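# Fork the loose switch onto the yellow-taped rack rails

## Task

With the fork, carry the switch that is not screwed down and set it on the rack's rail pair marked by yellow tape, slid all the way in. The rack is loose: tilting it beyond a slight amount fails the task, and the rack must finish in its original place.

## Robot and tools

Robot: one six-joint arm (Elite, UR-style chain: shoulder pan, shoulder lift, elbow, wrist 1, wrist 2, wrist 3) carrying a rigid steel lifting fork. The fork has no motor or sensor and no action number of its own; a load stays on only through shape, gravity and friction. Two blades, 240 mm long, 30 mm wide, 8 mm thick, 110 mm apart, point along the tool point's -y axis. The load-bearing faces look along -z, so the blades are level when the tool's +z points straight down. Blades tipped nose-down let the load slide off. The tool point (end_effector_position) sits between the blades at mid-length on the load face; the blade noses are 120 mm toward -y from it and the upright back legs 120 mm toward +y. A block juts about 10 cm from the last joint's axis toward the fork's -y and turns with it.

Frame: everything uses the scene frame. Origin on the table top under the arm base, +z up, +y to the left when facing +x. The arm base is at (0, 0, +0.094) m, slightly tilted. Reported positions are in metres, orientations as quat_wxyz, velocities in m/s and rad/s; printed pose can be off by a few centimetres, more at long reach.

execute_actions(actions, cameras): actions is a list of actions; each action is a table of up to 15 rows, one row per 1/30 s step; a short table repeats its last row to fill 15 steps (0.5 s). Each row is 6 numbers in [-1, 1]: dx, dy, dz, rx, ry, rz. These are an offset of the tool point's target from the Hand target held at the start of that action, along scene axes; rx, ry, rz form one rotation vector, turning about the Hand target position. Scale: 1.0 = 0.6 m or 180 degrees. Every row counts from the action's start pose, not the prior row, and each new action starts from the current Hand target, so repeating a row moves further. An empty actions list returns state and all camera images; otherwise images come only if cameras names them (["all"] or names; unknown names void the call).

move(target, speed, blend, blocking, cameras): drives the tool point along a straight path. target is one 6-number row (same offset layout and scale as above, counted from the Hand target) or a list of up to 15 rows, all counted from that same starting Hand target, sharing a 10 s budget. speed is top linear speed in m/s, 0.002 to 3.2 (default 0.25), turning capped at twice that in rad/s; one number or one per target. blend (m) rounds corners between list targets; 0 means stop at each. blocking=false returns after about 0.5 s while the move continues. The path ignores obstacles; the tool lags and overshoots more at speed or near full reach. Avoid paths near the arm base, which can flip the shoulder posture. The result adds a move: line: done (within 3 mm and 2 degrees), off_target, moving, held or fault, plus limits (paced = pose clipped, held = steps withheld). Done does not prove there is no contact.

wait(seconds 0 to 10): lets time pass holding the last command; a running move keeps going. stop(): brakes a running move, needing some distance. zoom_image(camera, region [x0, y0, x1, y1] in pixels, at most 504 square): enlarges part of the latest image from cam_head_left, cam_head_right or cam_wrist. read_manual(section "licences") only returns licence text. finished_scene(scene) ends the scene irreversibly; the goal must hold with the robot passive.

Control details: commanded orientation is clipped each step to within 32 degrees of the measured one, then damped IK runs, favouring position. Hand target in results is the last commanded pose after clipping and is what your next offsets start from. The tool often stops short; waiting does not fix this, but sending the remaining gap as an offset does. To end a push, command the target back beyond the tool point. Motion trails commands by about 0.15 s. Joint speed caps: 2.09 rad/s (pan, lift), 2.62 (elbow), 3.14 (wrists). A carried load makes the tool sag and tilt; compare reported and commanded pose and correct.

Result lines: pose and velocities of the tool point, Hand target, Joint positions (URDF order), joint torques (total drive output including arm weight, positive toward larger joint angle, noisy and offset), Joint velocities possibly marked within noise, motor heat warnings.

Cameras: cam_head_left and cam_head_right on a fixed bar beside the table, plus cam_wrist on the hand, all 672x504 with the given calibration (world to camera transforms, pinhole plus radial distortion). Fixed cameras may have shifted up to about 2.3 degrees and 9 mm.

Avoid: contact torque at limits (pan and lift 293, elbow 133, wrists 49.8 N m) or roughly 150 N outside force, which causes a 10 s fault stop; the arm is stiff, so aiming even slightly past a firm contact can trip it. Fast moves hit harder. Motors heat when holding loads, stretched or pushing; 85 °C brakes the arm for 30 to 60 s. Do not drop or fling the switch, slam into the rack or table, tilt or displace the rack, or let anything fall off the table. Loose objects may get brief nudges.

Each tool is called after "Request:" as name(argument=value, ...), one argument or row to a line, values as JSON.

## Session

Request:
execute_actions(
  actions=[],
)

Scene clock: 0.00 s.
end_effector_position=(+0.6600, +0.2529, +0.3169) end_effector_quat_wxyz=(+0.049, +0.971, +0.235, +0.002)
Joint positions: [3.144 -1.402 1.911 -2.097 -1.658 1.049]
Joint velocities: within noise
Joint torques (N m): no reading
Hand target: +0.6600, +0.2529, +0.3169; +0.049, +0.971, +0.235, +0.002

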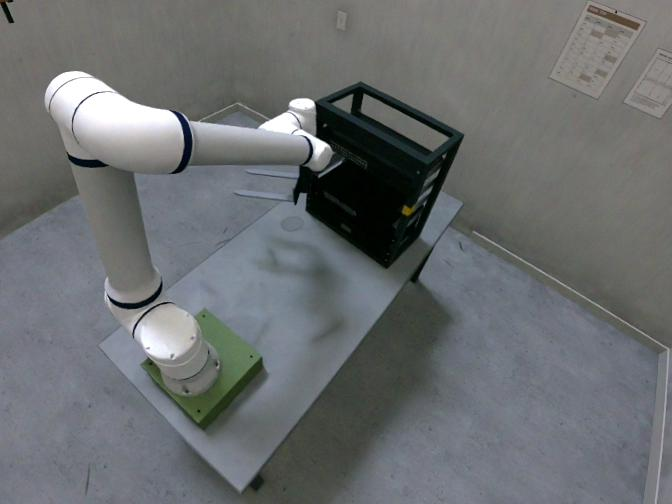

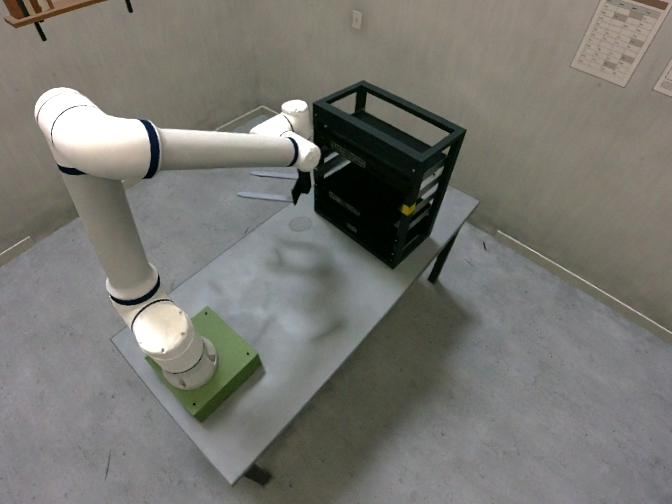

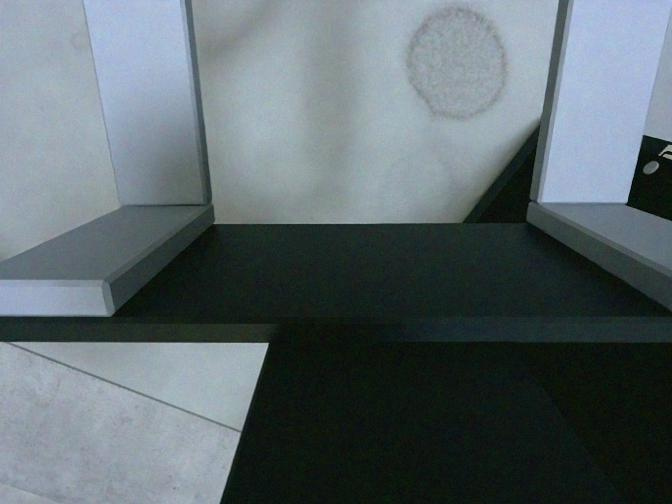

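Request:
zoom_image(
  camera="cam_head_right",
  region=[280, 60, 500, 280],
)

Request:
zoom_image(
  camera="cam_head_left",
  region=[280, 60, 500, 280],
)

Scaled by 2.291.

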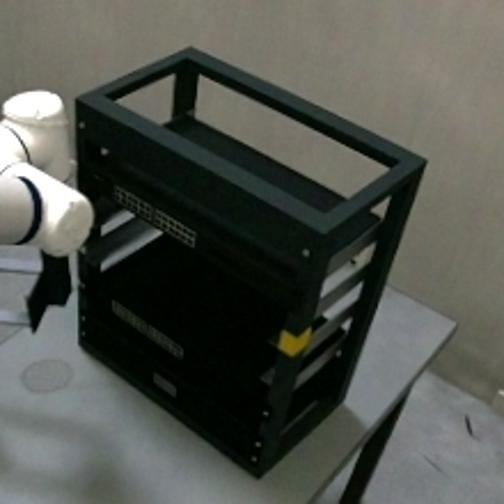

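Scaled by 2.291.

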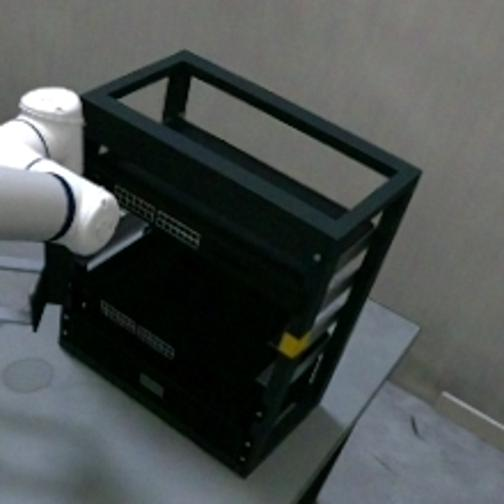

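Request:
zoom_image(
  camera="cam_head_right",
  region=[310, 130, 400, 220],
)

Request:
zoom_image(
  camera="cam_head_right",
  region=[370, 140, 460, 280],
)

Request:
zoom_image(
  camera="cam_head_left",
  region=[300, 100, 400, 200],
)

Request:
zoom_image(
  camera="cam_head_left",
  region=[370, 140, 460, 280],
)

Scaled by 5.600.

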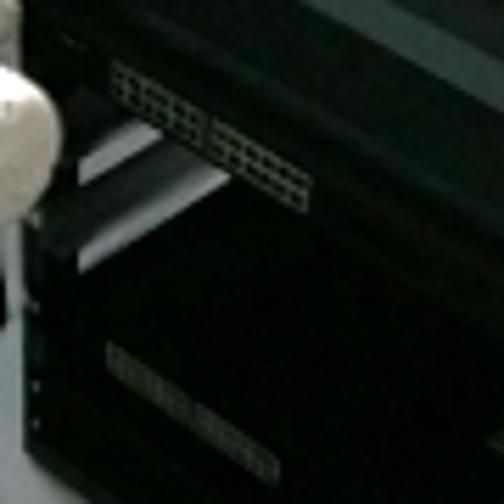

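Scaled by 3.600.

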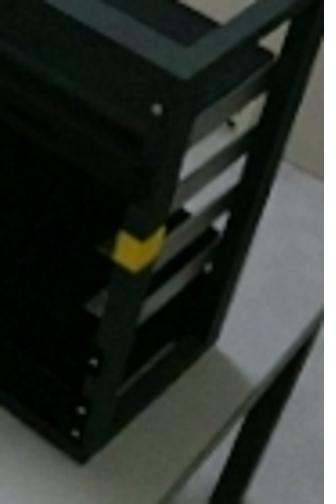

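Scaled by 5.040.

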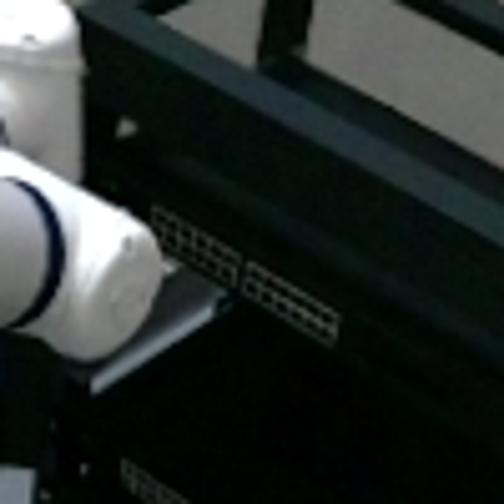

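Scaled by 3.600.

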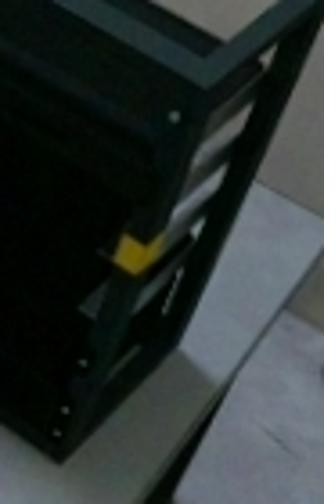

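Request:
move(
  target=[-0.0667, -0.4215, 0.305, 0.5194, -0.3235, -0.4769],
  speed=0.5,
  cameras=["all"],
)

Scene clock: 100.27 s.
end_effector_position=(+0.6199, +0.0000, +0.4999) end_effector_quat_wxyz=(+0.500, -0.501, +0.499, -0.500)
Joint positions: [2.608 -0.971 2.671 -4.826 -0.989 3.138]
Joint torques (N m): [10.57 -42.85 -11.35 -8.69 -2.24 3.51]
Hand target: +0.6200, +0.0000, +0.4999; +0.500, -0.501, +0.499, -0.500
Off the commanded pose: 0.000 m, 0 deg.
move: done
camera_calibration:
cam_wrist: T_world_to_cam=[[0.0282088, -0.999539, -0.0111952, -0.00234911], [-0.346241, 0.000735981, -0.938145, 0.554956], [0.937721, 0.0303402, -0.346061, -0.313973], [0, 0, 0, 1]] pos_world=[0.486634, 0.00676952, 0.41195]

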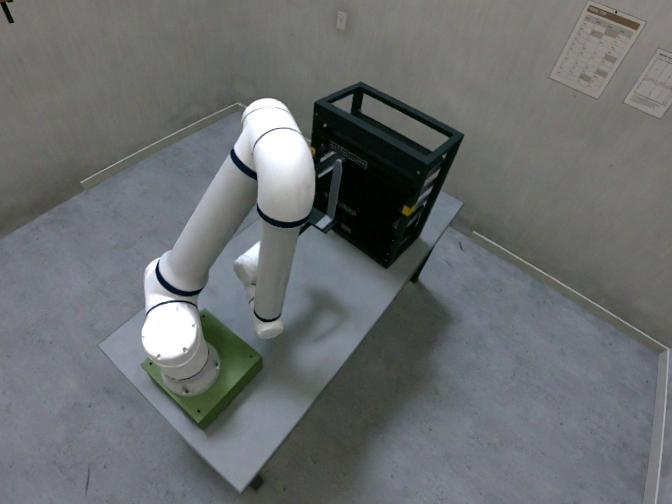

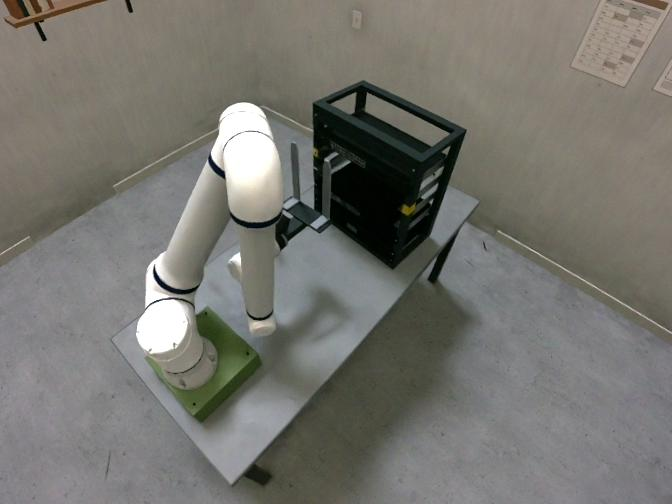

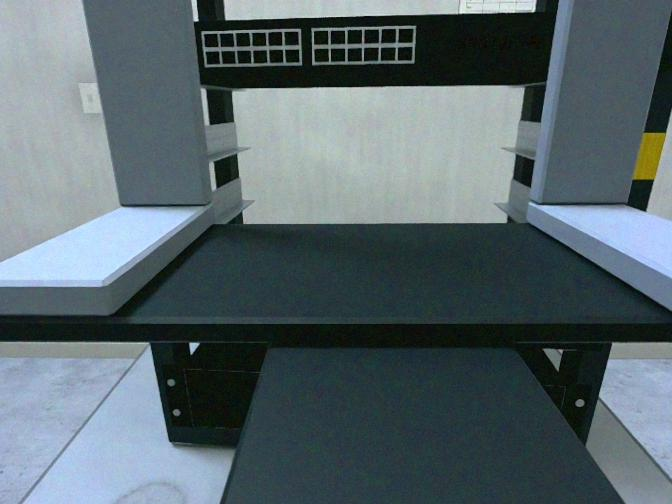

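Request:
zoom_image(
  camera="cam_wrist",
  region=[180, 0, 430, 240],
)

Request:
zoom_image(
  camera="cam_wrist",
  region=[420, 0, 672, 240],
)

Request:
zoom_image(
  camera="cam_head_right",
  region=[290, 70, 480, 280],
)

Scaled by 2.016.

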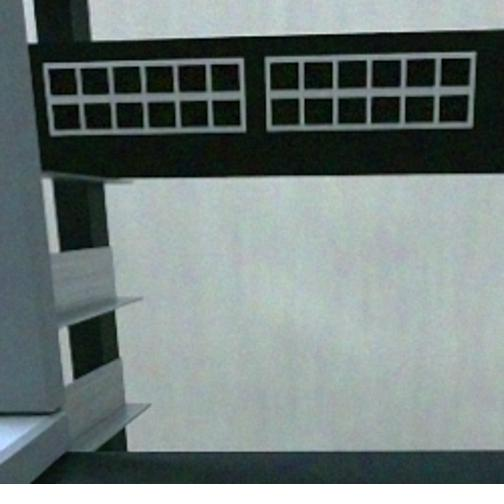

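Scaled by 2.000.

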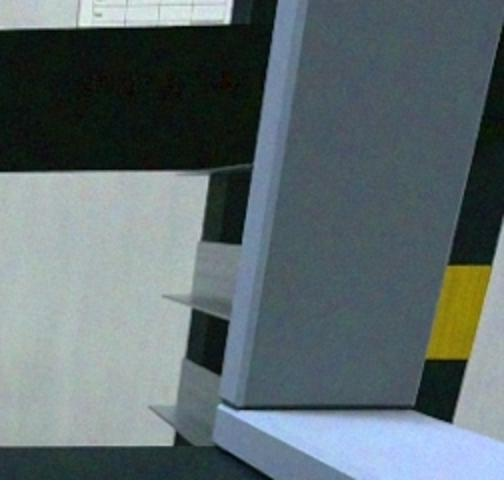

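Scaled by 2.400.

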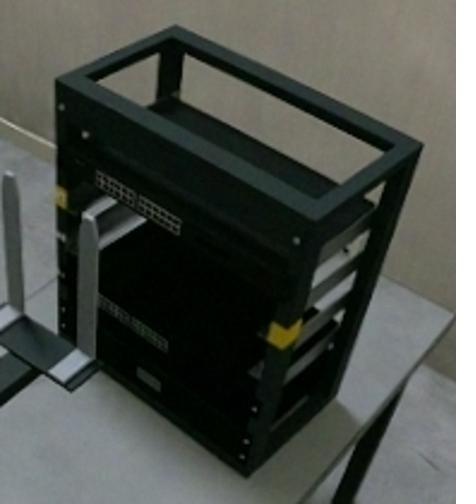

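Request:
zoom_image(
  camera="cam_head_right",
  region=[380, 150, 440, 270],
)

Request:
zoom_image(
  camera="cam_head_right",
  region=[305, 100, 365, 220],
)

Scaled by 4.200.

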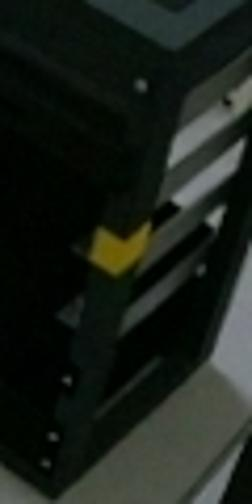

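Scaled by 4.200.

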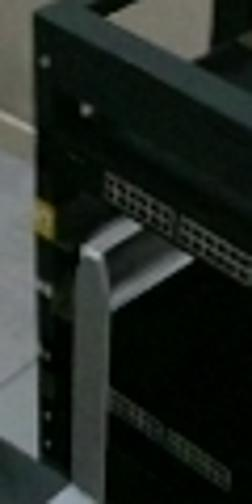

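Request:
move(
  target=[0, 0.3, 0.05, 0, 0, 0],
  speed=0.5,
  cameras=["cam_wrist"],
)

Request:
zoom_image(
  camera="cam_wrist",
  region=[180, 0, 430, 240],
)

Request:
zoom_image(
  camera="cam_wrist",
  region=[400, 0, 600, 240],
)

Request:
move(
  target=[0, -0.66, 0, 0, 0, 0],
  speed=0.5,
  cameras=["cam_wrist"],
)

Request:
zoom_image(
  camera="cam_wrist",
  region=[180, 0, 430, 240],
)

Request:
zoom_image(
  camera="cam_wrist",
  region=[400, 0, 600, 240],
)

Scene clock: 157.67 s.
end_effector_position=(+0.6199, +0.1799, +0.5299) end_effector_quat_wxyz=(+0.500, -0.501, +0.499, -0.500)
Joint positions: [3.187 -1.08 2.587 -4.636 -1.569 3.147]
Joint torques (N m): [9.6 -73.64 -28.74 -4.97 -2.35 3.45]
Hand target: +0.6200, +0.1800, +0.5299; +0.500, -0.501, +0.499, -0.500
Off the commanded pose: 0.000 m, 0 deg.
move: done
camera_calibration:
cam_wrist: T_world_to_cam=[[0.028118, -0.999542, -0.0111561, 0.177832], [-0.346064, 0.00073649, -0.93821, 0.582911], [0.937789, 0.0302413, -0.345885, -0.309141], [0, 0, 0, 1]] pos_world=[0.486633, 0.18667, 0.441949]
Images, in order (width x height): cam_wrist 672x504.

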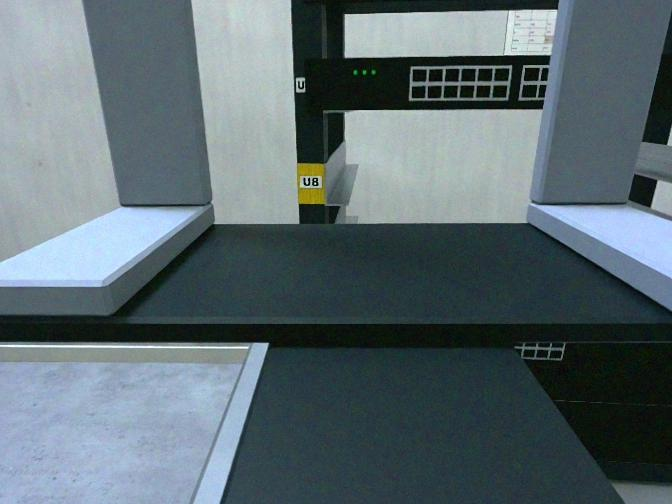

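Scaled by 2.016.

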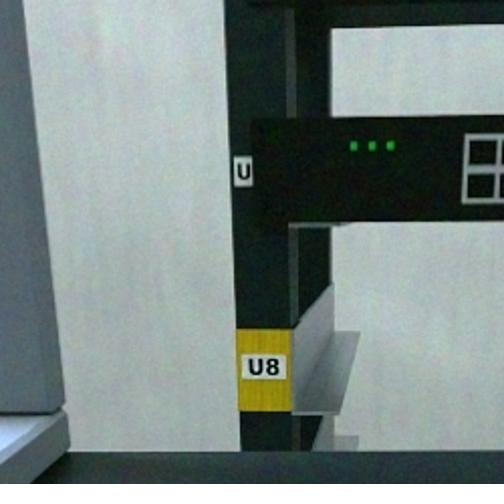

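Scaled by 2.100.

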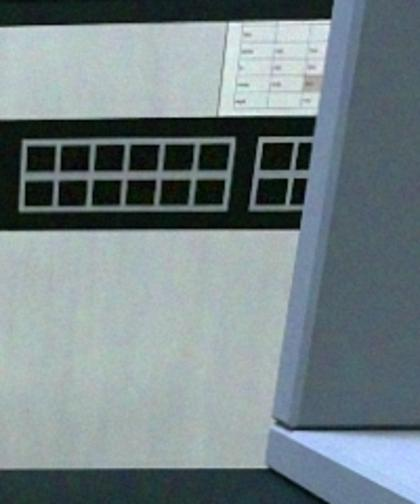

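Scene clock: 159.37 s.
end_effector_position=(+0.6199, -0.2159, +0.5299) end_effector_quat_wxyz=(+0.500, -0.501, +0.499, -0.500)
Joint positions: [2.133 -1.067 2.547 -4.596 -0.515 3.125]
Joint torques (N m): [-21.2 -72.61 -25.68 -0.86 1.72 -2.3]
Hand target: +0.6200, -0.2160, +0.5299; +0.500, -0.501, +0.499, -0.500
Off the commanded pose: 0.000 m, 0 deg.
move: done
camera_calibration:
cam_wrist: T_world_to_cam=[[0.0278618, -0.999548, -0.0112749, -0.217611], [-0.346036, 0.0009376, -0.938221, 0.583234], [0.937808, 0.0300421, -0.345853, -0.297236], [0, 0, 0, 1]] pos_world=[0.486633, -0.20913, 0.441949]
Images, in order (width x height): cam_wrist 672x504.

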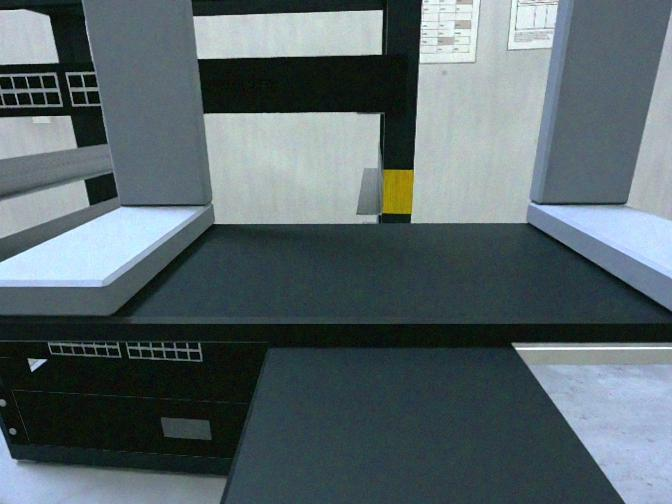

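Scaled by 2.016.

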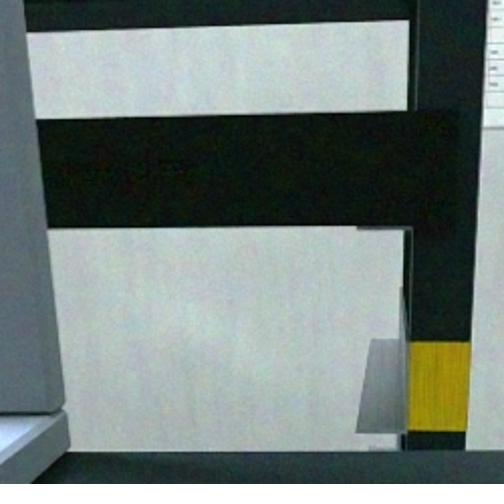

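Scaled by 2.100.

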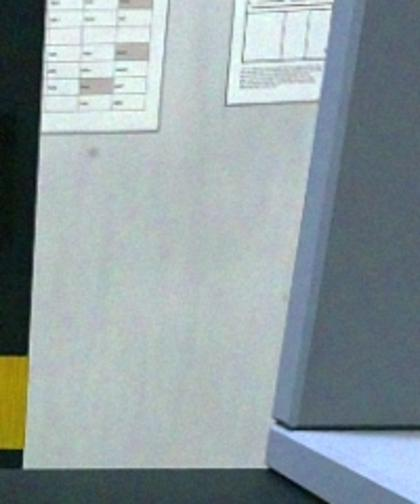

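Request:
move(
  target=[
    [-0.0322, 0.3617, -0.1933, 0.01746, 0.4998, -0.01746],
    [0.1383, 0.35, -0.1933, 0.01746, 0.4998, -0.01746],
  ],
  speed=[0.5, 0.3],
  blend=[0.03, 0],
  cameras=["all"],
)

Request:
zoom_image(
  camera="cam_head_left",
  region=[260, 80, 470, 280],
)

Request:
zoom_image(
  camera="cam_head_right",
  region=[260, 80, 470, 280],
)

Scene clock: 300.40 s.
end_effector_position=(+0.7028, -0.0060, +0.4139) end_effector_quat_wxyz=(-0.001, +0.683, -0.731, +0.000) end_effector_velocity=(+0.002, +0.000, -0.001) end_effector_angular_velocity=(+0.000, +0.002, +0.000)
Joint positions: [2.866 -1.776 2.106 -1.887 -1.567 2.887]
Joint velocities: [0.001 0.005 -0.002 0 0 0.001]
Joint torques (N m): [10.3 -25.38 -99.15 -10.2 -2.02 3.47]
Hand target: +0.7029, -0.0060, +0.4139; -0.001, +0.683, -0.731, +0.000
Off the commanded pose: 0.000 m, 0 deg.
move: done
camera_calibration:
cam_wrist: T_world_to_cam=[[-0.0809132, -0.996328, -0.0279951, 0.0719878], [-0.935848, 0.0662763, 0.346115, 0.38614], [-0.342989, 0.0542045, -0.937774, 0.723842], [0, 0, 0, 1]] pos_world=[0.615463, 0.006896, 0.547167]

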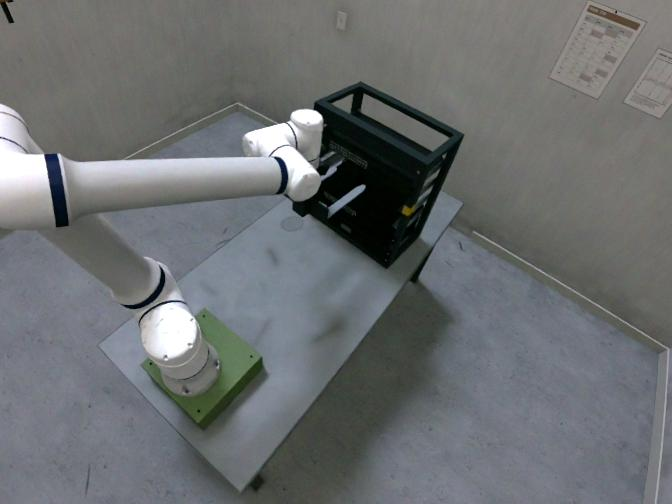

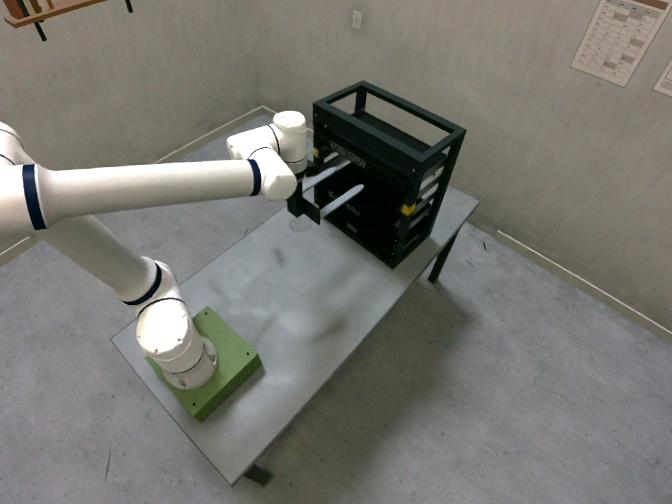

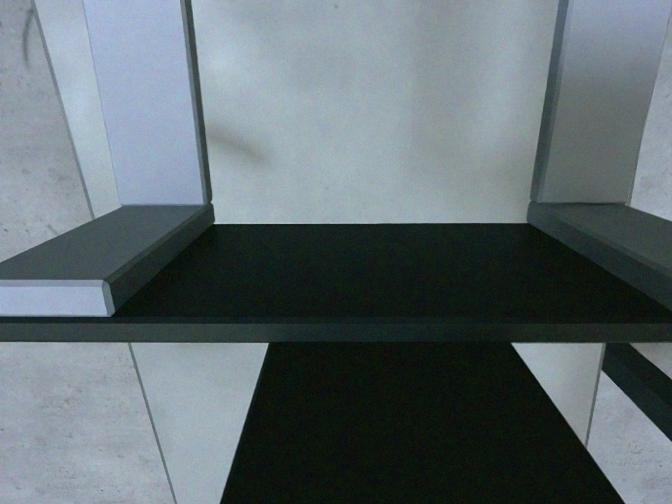

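Scaled by 2.400.

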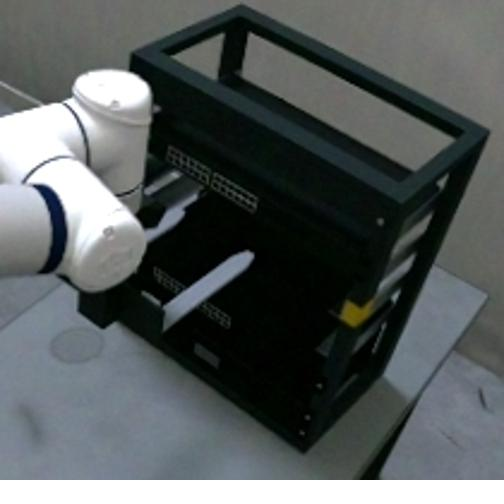

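Scaled by 2.400.

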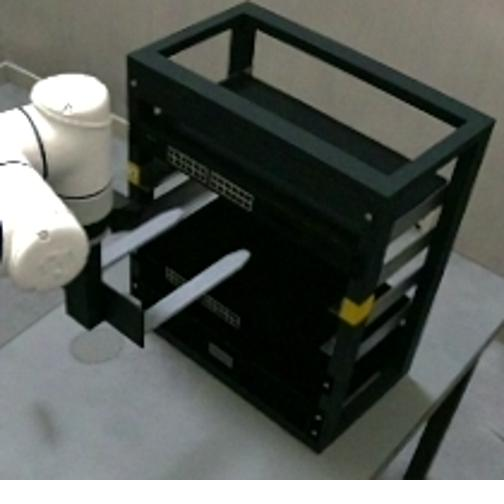

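Request:
move(
  target=[0.3418, -0.0172, 0, 0, 0, 0.00167],
  speed=0.2,
  cameras=["cam_head_left", "cam_head_right"],
)

Request:
zoom_image(
  camera="cam_head_left",
  region=[260, 80, 470, 280],
)

Request:
zoom_image(
  camera="cam_head_right",
  region=[260, 80, 470, 280],
)

Scene clock: 331.17 s.
end_effector_position=(+0.9078, -0.0163, +0.4139) end_effector_quat_wxyz=(-0.001, +0.685, -0.729, +0.000)
Joint positions: [2.939 -1.422 1.769 -1.903 -1.566 2.956]
Joint torques (N m): [8.88 -63.41 -96.64 -5.3 -2.2 3.45]
Hand target: +0.9080, -0.0163, +0.4139; -0.001, +0.685, -0.729, +0.000
Off the commanded pose: 0.000 m, 0 deg.
move: done
Images, in order (width x height): cam_head_left 672x504, cam_head_right 672x504.

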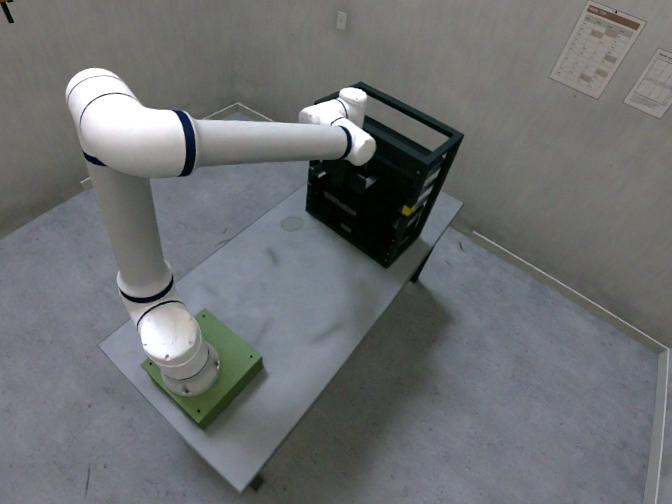

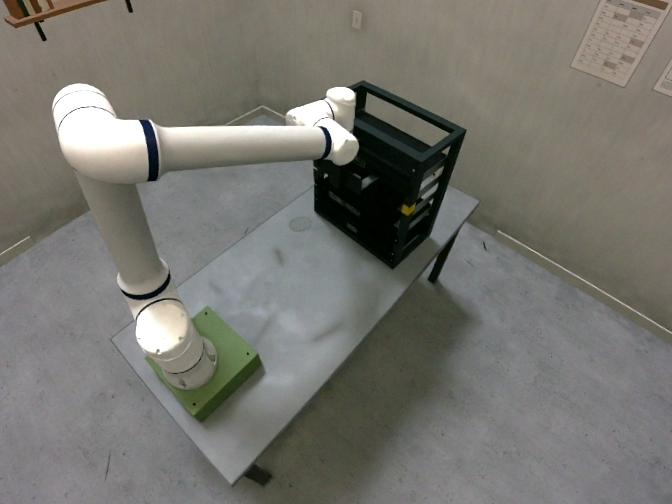

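Scaled by 2.400.

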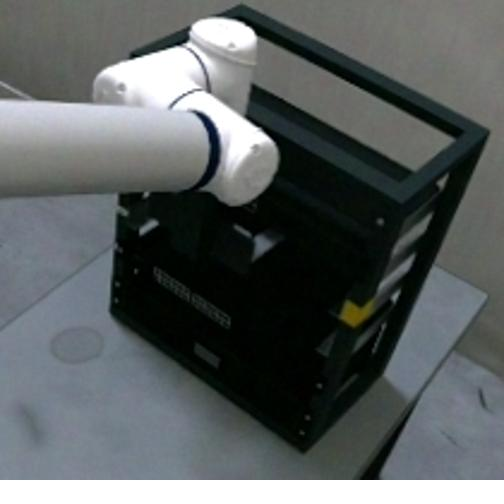

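Scaled by 2.400.

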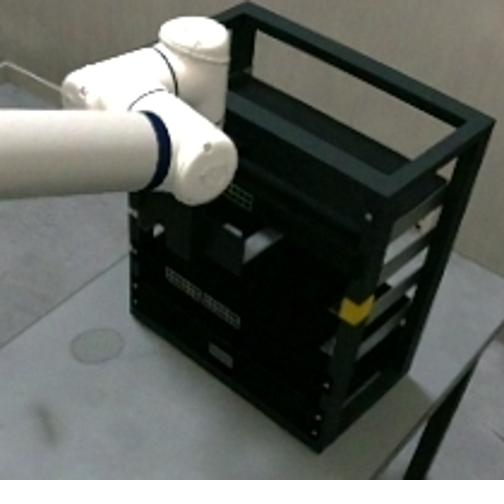

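Request:
move(
  target=[0, 0, 0.0233, 0, 0, 0],
  speed=0.05,
)

Request:
move(
  target=[0, 0, 0.0067, 0, 0, 0],
  speed=0.02,
)

Request:
move(
  target=[0, 0, 0.0067, 0, 0, 0],
  speed=0.02,
)

Scene clock: 336.60 s.
end_effector_position=(+0.9080, -0.0163, +0.4277) end_effector_quat_wxyz=(-0.001, +0.685, -0.729, +0.000)
Joint positions: [2.939 -1.429 1.751 -1.879 -1.566 2.956]
Joint torques (N m): [-7.49 -90.19 -98.43 -5.35 -1.81 -0.49]
Hand target: +0.9080, -0.0163, +0.4279; -0.001, +0.685, -0.729, +0.000
Off the commanded pose: 0.000 m, 0 deg.
move: done

Scene clock: 337.30 s.
end_effector_position=(+0.9080, -0.0163, +0.4317) end_effector_quat_wxyz=(-0.001, +0.685, -0.729, +0.000)
Joint positions: [2.939 -1.431 1.746 -1.872 -1.566 2.956]
Joint torques (N m): [-15.3 -90.19 -98.04 -5.46 -2.02 -1.3]
Hand target: +0.9080, -0.0163, +0.4319; -0.001, +0.685, -0.729, +0.000
Off the commanded pose: 0.000 m, 0 deg.
move: done

Scene clock: 338.00 s.
end_effector_position=(+0.9080, -0.0163, +0.4357) end_effector_quat_wxyz=(-0.001, +0.685, -0.729, +0.000)
Joint positions: [2.939 -1.433 1.741 -1.865 -1.566 2.956]
Joint torques (N m): [-16.53 -89.68 -98.19 -5.04 -1.97 -1.52]
Hand target: +0.9080, -0.0163, +0.4359; -0.001, +0.685, -0.729, +0.000
Off the commanded pose: 0.000 m, 0 deg.
move: done

Request:
move(
  target=[0, 0, 0.005, 0, 0, 0],
  speed=0.02,
)

Request:
move(
  target=[0, 0, 0.005, 0, 0, 0],
  speed=0.02,
  cameras=["cam_head_left", "cam_head_right"],
)

Scene clock: 341.53 s.
end_effector_position=(+0.9080, -0.0163, +0.4387) end_effector_quat_wxyz=(-0.001, +0.685, -0.729, +0.000)
Joint positions: [2.939 -1.434 1.737 -1.859 -1.566 2.956]
Joint torques (N m): [-18.08 -95.42 -104.75 -6.04 -1.62 -1.65]
Hand target: +0.9080, -0.0163, +0.4389; -0.001, +0.685, -0.729, +0.000
Off the commanded pose: 0.000 m, 0 deg.
move: done

Scene clock: 342.23 s.
end_effector_position=(+0.9079, -0.0163, +0.4416) end_effector_quat_wxyz=(+0.000, +0.685, -0.729, +0.000)
Joint positions: [2.939 -1.436 1.733 -1.854 -1.566 2.956]
Joint torques (N m): [-19.95 -120.05 -132.09 -14.41 3.18 -1.79]
Hand target: +0.9080, -0.0163, +0.4419; -0.001, +0.685, -0.729, +0.000
Off the commanded pose: 0.000 m, 0 deg.
move: done
Images, in order (width x height): cam_head_left 672x504, cam_head_right 672x504.

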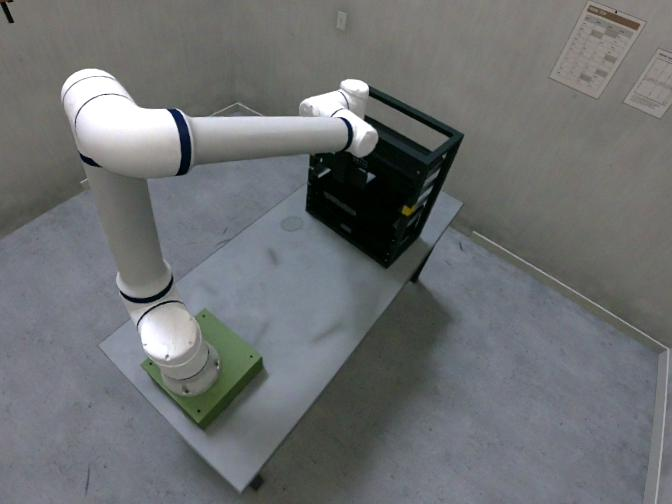

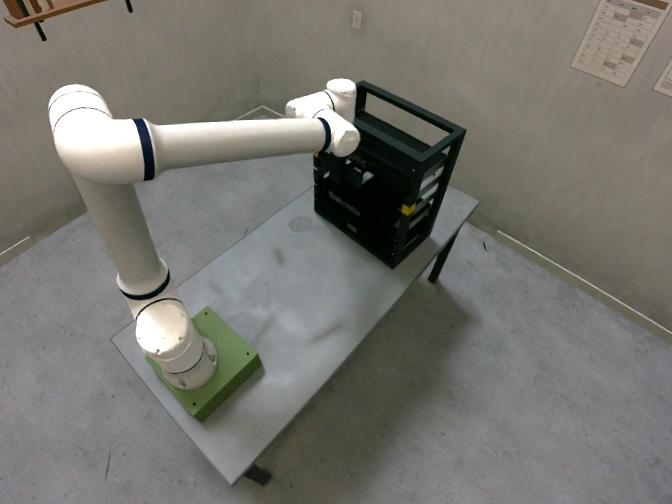

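Request:
move(
  target=[0, 0, 0.01, 0, 0, 0],
  speed=0.03,
)

Request:
zoom_image(
  camera="cam_head_right",
  region=[310, 130, 420, 240],
)

Scene clock: 348.10 s.
end_effector_position=(+0.9080, -0.0163, +0.4477) end_effector_quat_wxyz=(-0.001, +0.685, -0.729, +0.000)
Joint positions: [2.939 -1.439 1.725 -1.843 -1.566 2.956]
Joint torques (N m): [-20.82 -125.83 -143.66 -18.54 2.18 -2.15]
Hand target: +0.9080, -0.0163, +0.4479; -0.001, +0.685, -0.729, +0.000
Off the commanded pose: 0.000 m, 0 deg.
move: done

Scaled by 4.582.
This view is cut from an older image: the scene may have changed since it was taken.

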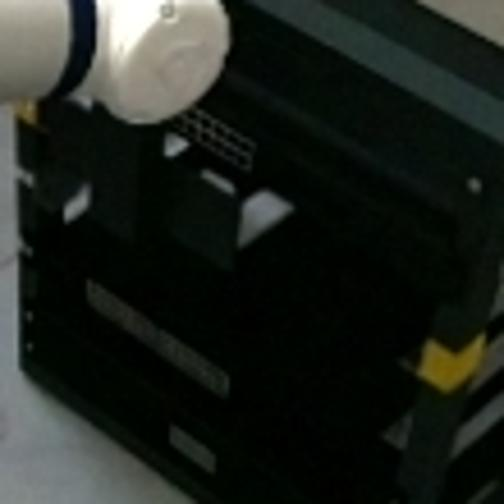

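Request:
wait(
  seconds=0.3,
  cameras=["all"],
)

Request:
zoom_image(
  camera="cam_head_right",
  region=[310, 130, 420, 240],
)

Request:
zoom_image(
  camera="cam_head_left",
  region=[300, 130, 410, 240],
)

Scene clock: 359.77 s.
end_effector_position=(+0.9080, -0.0163, +0.4479) end_effector_quat_wxyz=(-0.001, +0.685, -0.729, +0.000)
Joint positions: [2.939 -1.439 1.725 -1.843 -1.566 2.956]
Joint torques (N m): [-21.93 -126.32 -143.01 -18.98 1.11 -2.11]
Hand target: +0.9080, -0.0163, +0.4479; -0.001, +0.685, -0.729, +0.000
Off the commanded pose: 0.000 m, 0 deg.
wait: 0.30 s; at rest from the start
camera_calibration:
cam_wrist: T_world_to_cam=[[-0.0757332, -0.996734, -0.028034, 0.0745587], [-0.936181, 0.0613975, 0.346115, 0.567391], [-0.343264, 0.0524574, -0.937773, 0.826916], [0, 0, 0, 1]] pos_world=[0.820677, -0.00389901, 0.581167]

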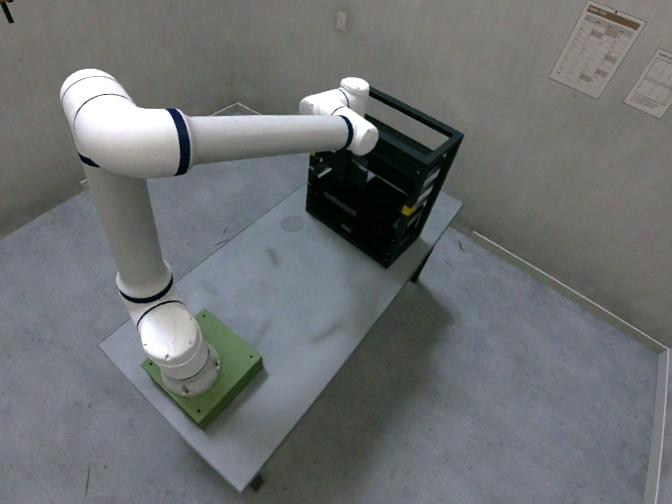

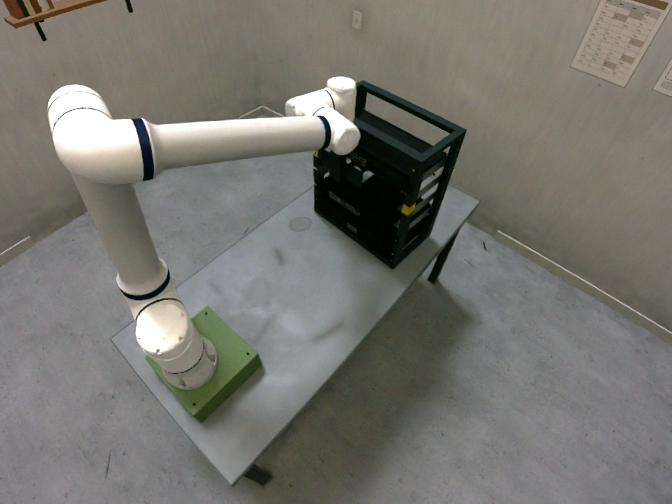

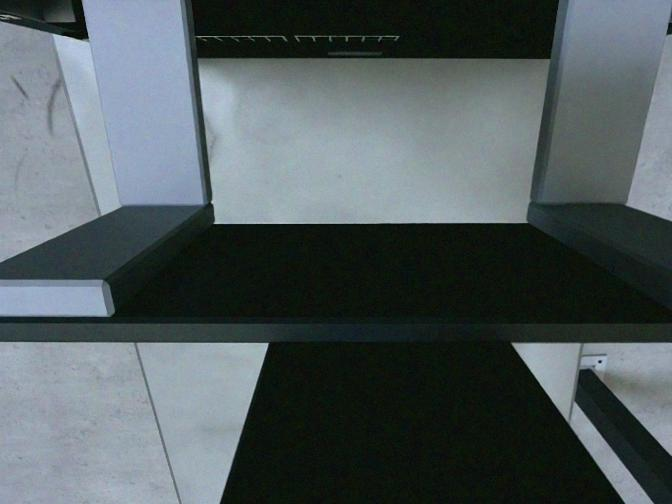

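Scaled by 4.582.

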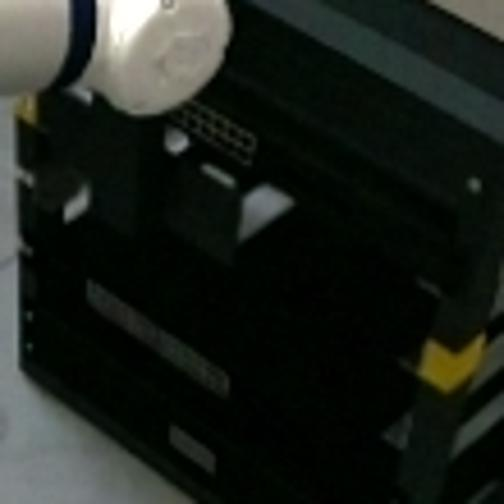

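Scaled by 4.582.

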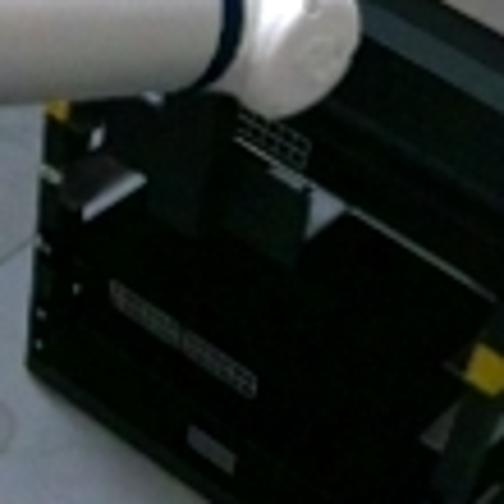

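Request:
zoom_image(
  camera="cam_head_left",
  region=[345, 150, 415, 210],
)

Request:
zoom_image(
  camera="cam_wrist",
  region=[180, 0, 370, 100],
)

Request:
zoom_image(
  camera="cam_wrist",
  region=[370, 0, 560, 100],
)

Scaled by 7.200.

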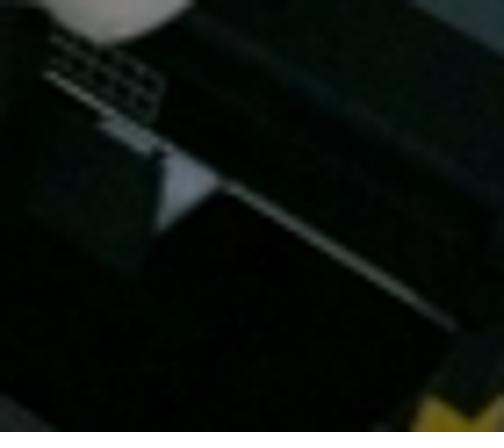

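Scaled by 2.653.

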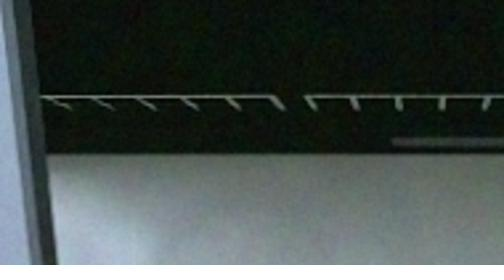

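Scaled by 2.653.

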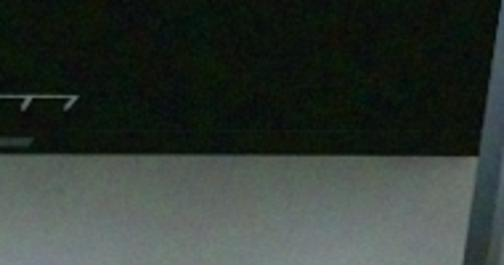

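Request:
zoom_image(
  camera="cam_wrist",
  region=[80, 160, 240, 330],
)

Request:
zoom_image(
  camera="cam_wrist",
  region=[500, 160, 660, 330],
)

Request:
zoom_image(
  camera="cam_wrist",
  region=[60, 0, 220, 100],
)

Request:
zoom_image(
  camera="cam_wrist",
  region=[512, 0, 672, 100],
)

Scaled by 2.965.

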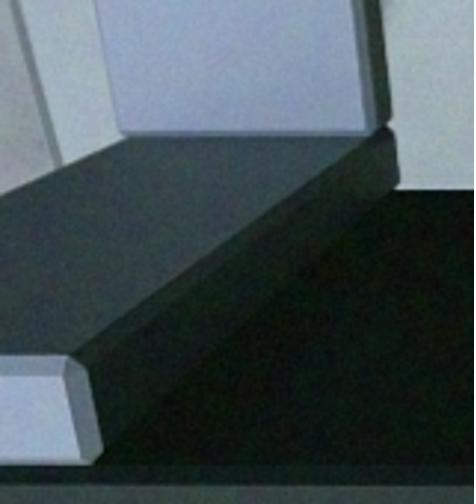

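Scaled by 2.965.

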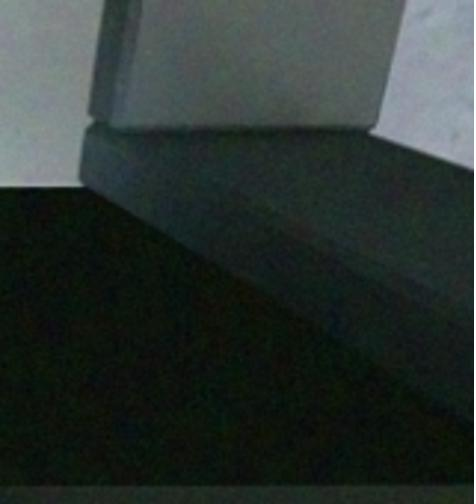

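Scaled by 3.150.

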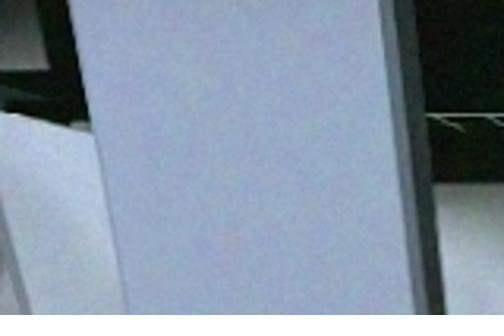

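Scaled by 3.150.

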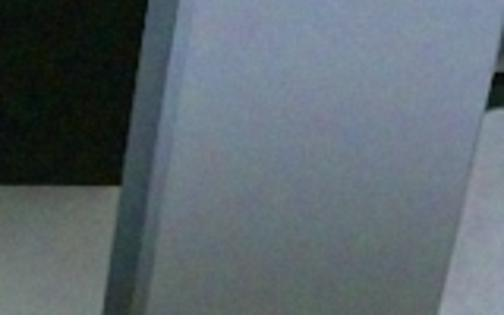

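Request:
move(
  target=[-0.1, 0.00785, 0, 0, 0, 0],
  speed=0.08,
  cameras=["all"],
)

Request:
zoom_image(
  camera="cam_head_left",
  region=[260, 80, 470, 280],
)

Request:
zoom_image(
  camera="cam_wrist",
  region=[180, 0, 560, 120],
)

Scene clock: 422.00 s.
end_effector_position=(+0.8482, -0.0116, +0.4479) end_effector_quat_wxyz=(-0.001, +0.685, -0.729, +0.000)
Joint positions: [2.925 -1.537 1.831 -1.851 -1.566 2.941]
Joint torques (N m): [-21.94 -113.89 -117.95 -23.63 0.85 -2.22]
Hand target: +0.8480, -0.0116, +0.4479; -0.001, +0.685, -0.729, +0.000
Off the commanded pose: 0.000 m, 0 deg.
move: done
camera_calibration:
cam_wrist: T_world_to_cam=[[-0.0757002, -0.996739, -0.0279325, 0.0746306], [-0.93615, 0.0613968, 0.346198, 0.511048], [-0.343354, 0.0523563, -0.937746, 0.806195], [0, 0, 0, 1]] pos_world=[0.760877, 0.00080115, 0.581167]

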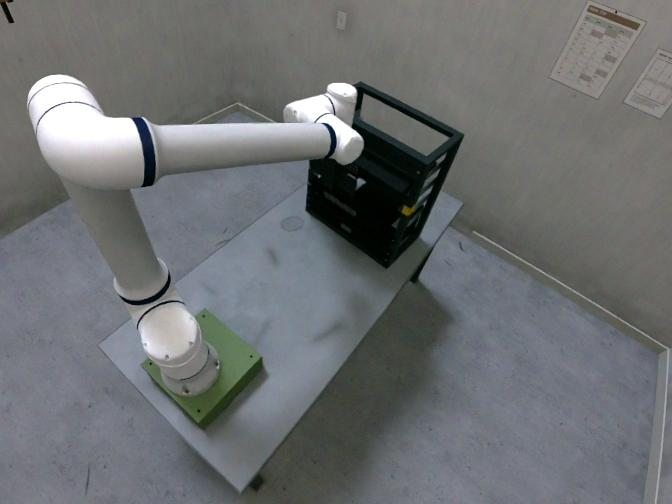

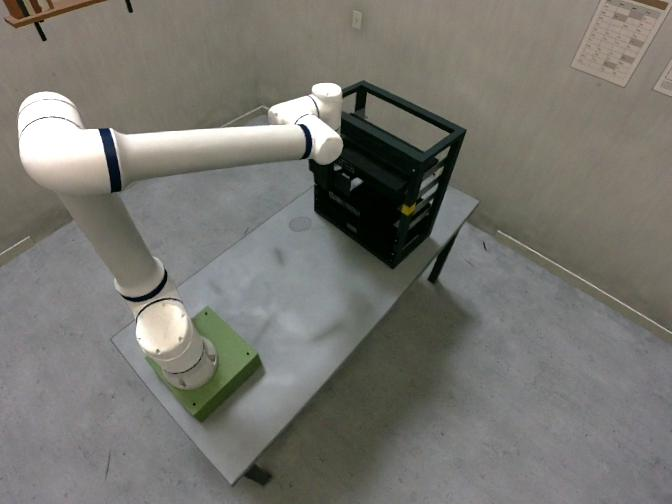

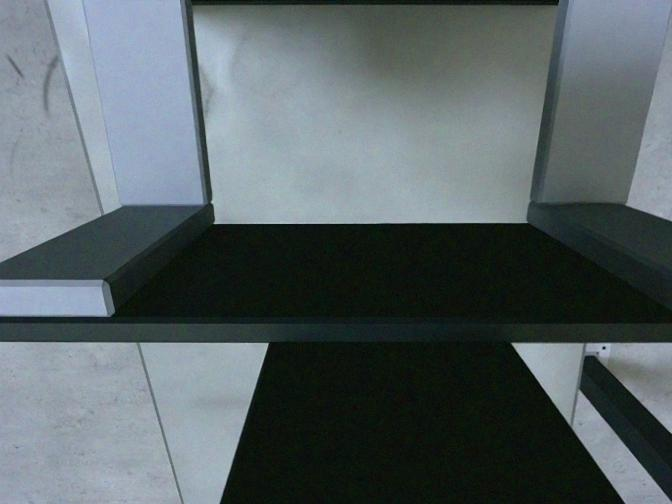

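Scaled by 2.400.

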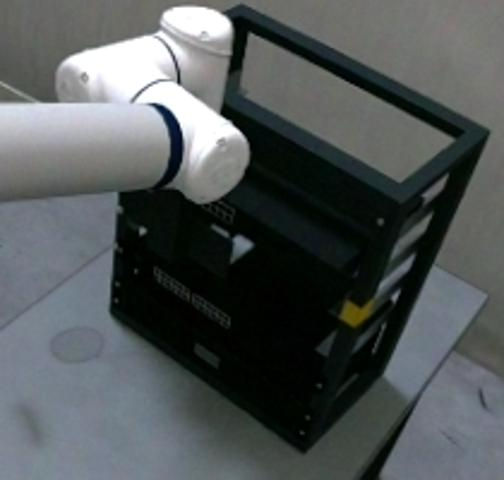

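Scaled by 1.326.

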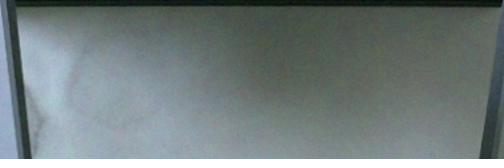

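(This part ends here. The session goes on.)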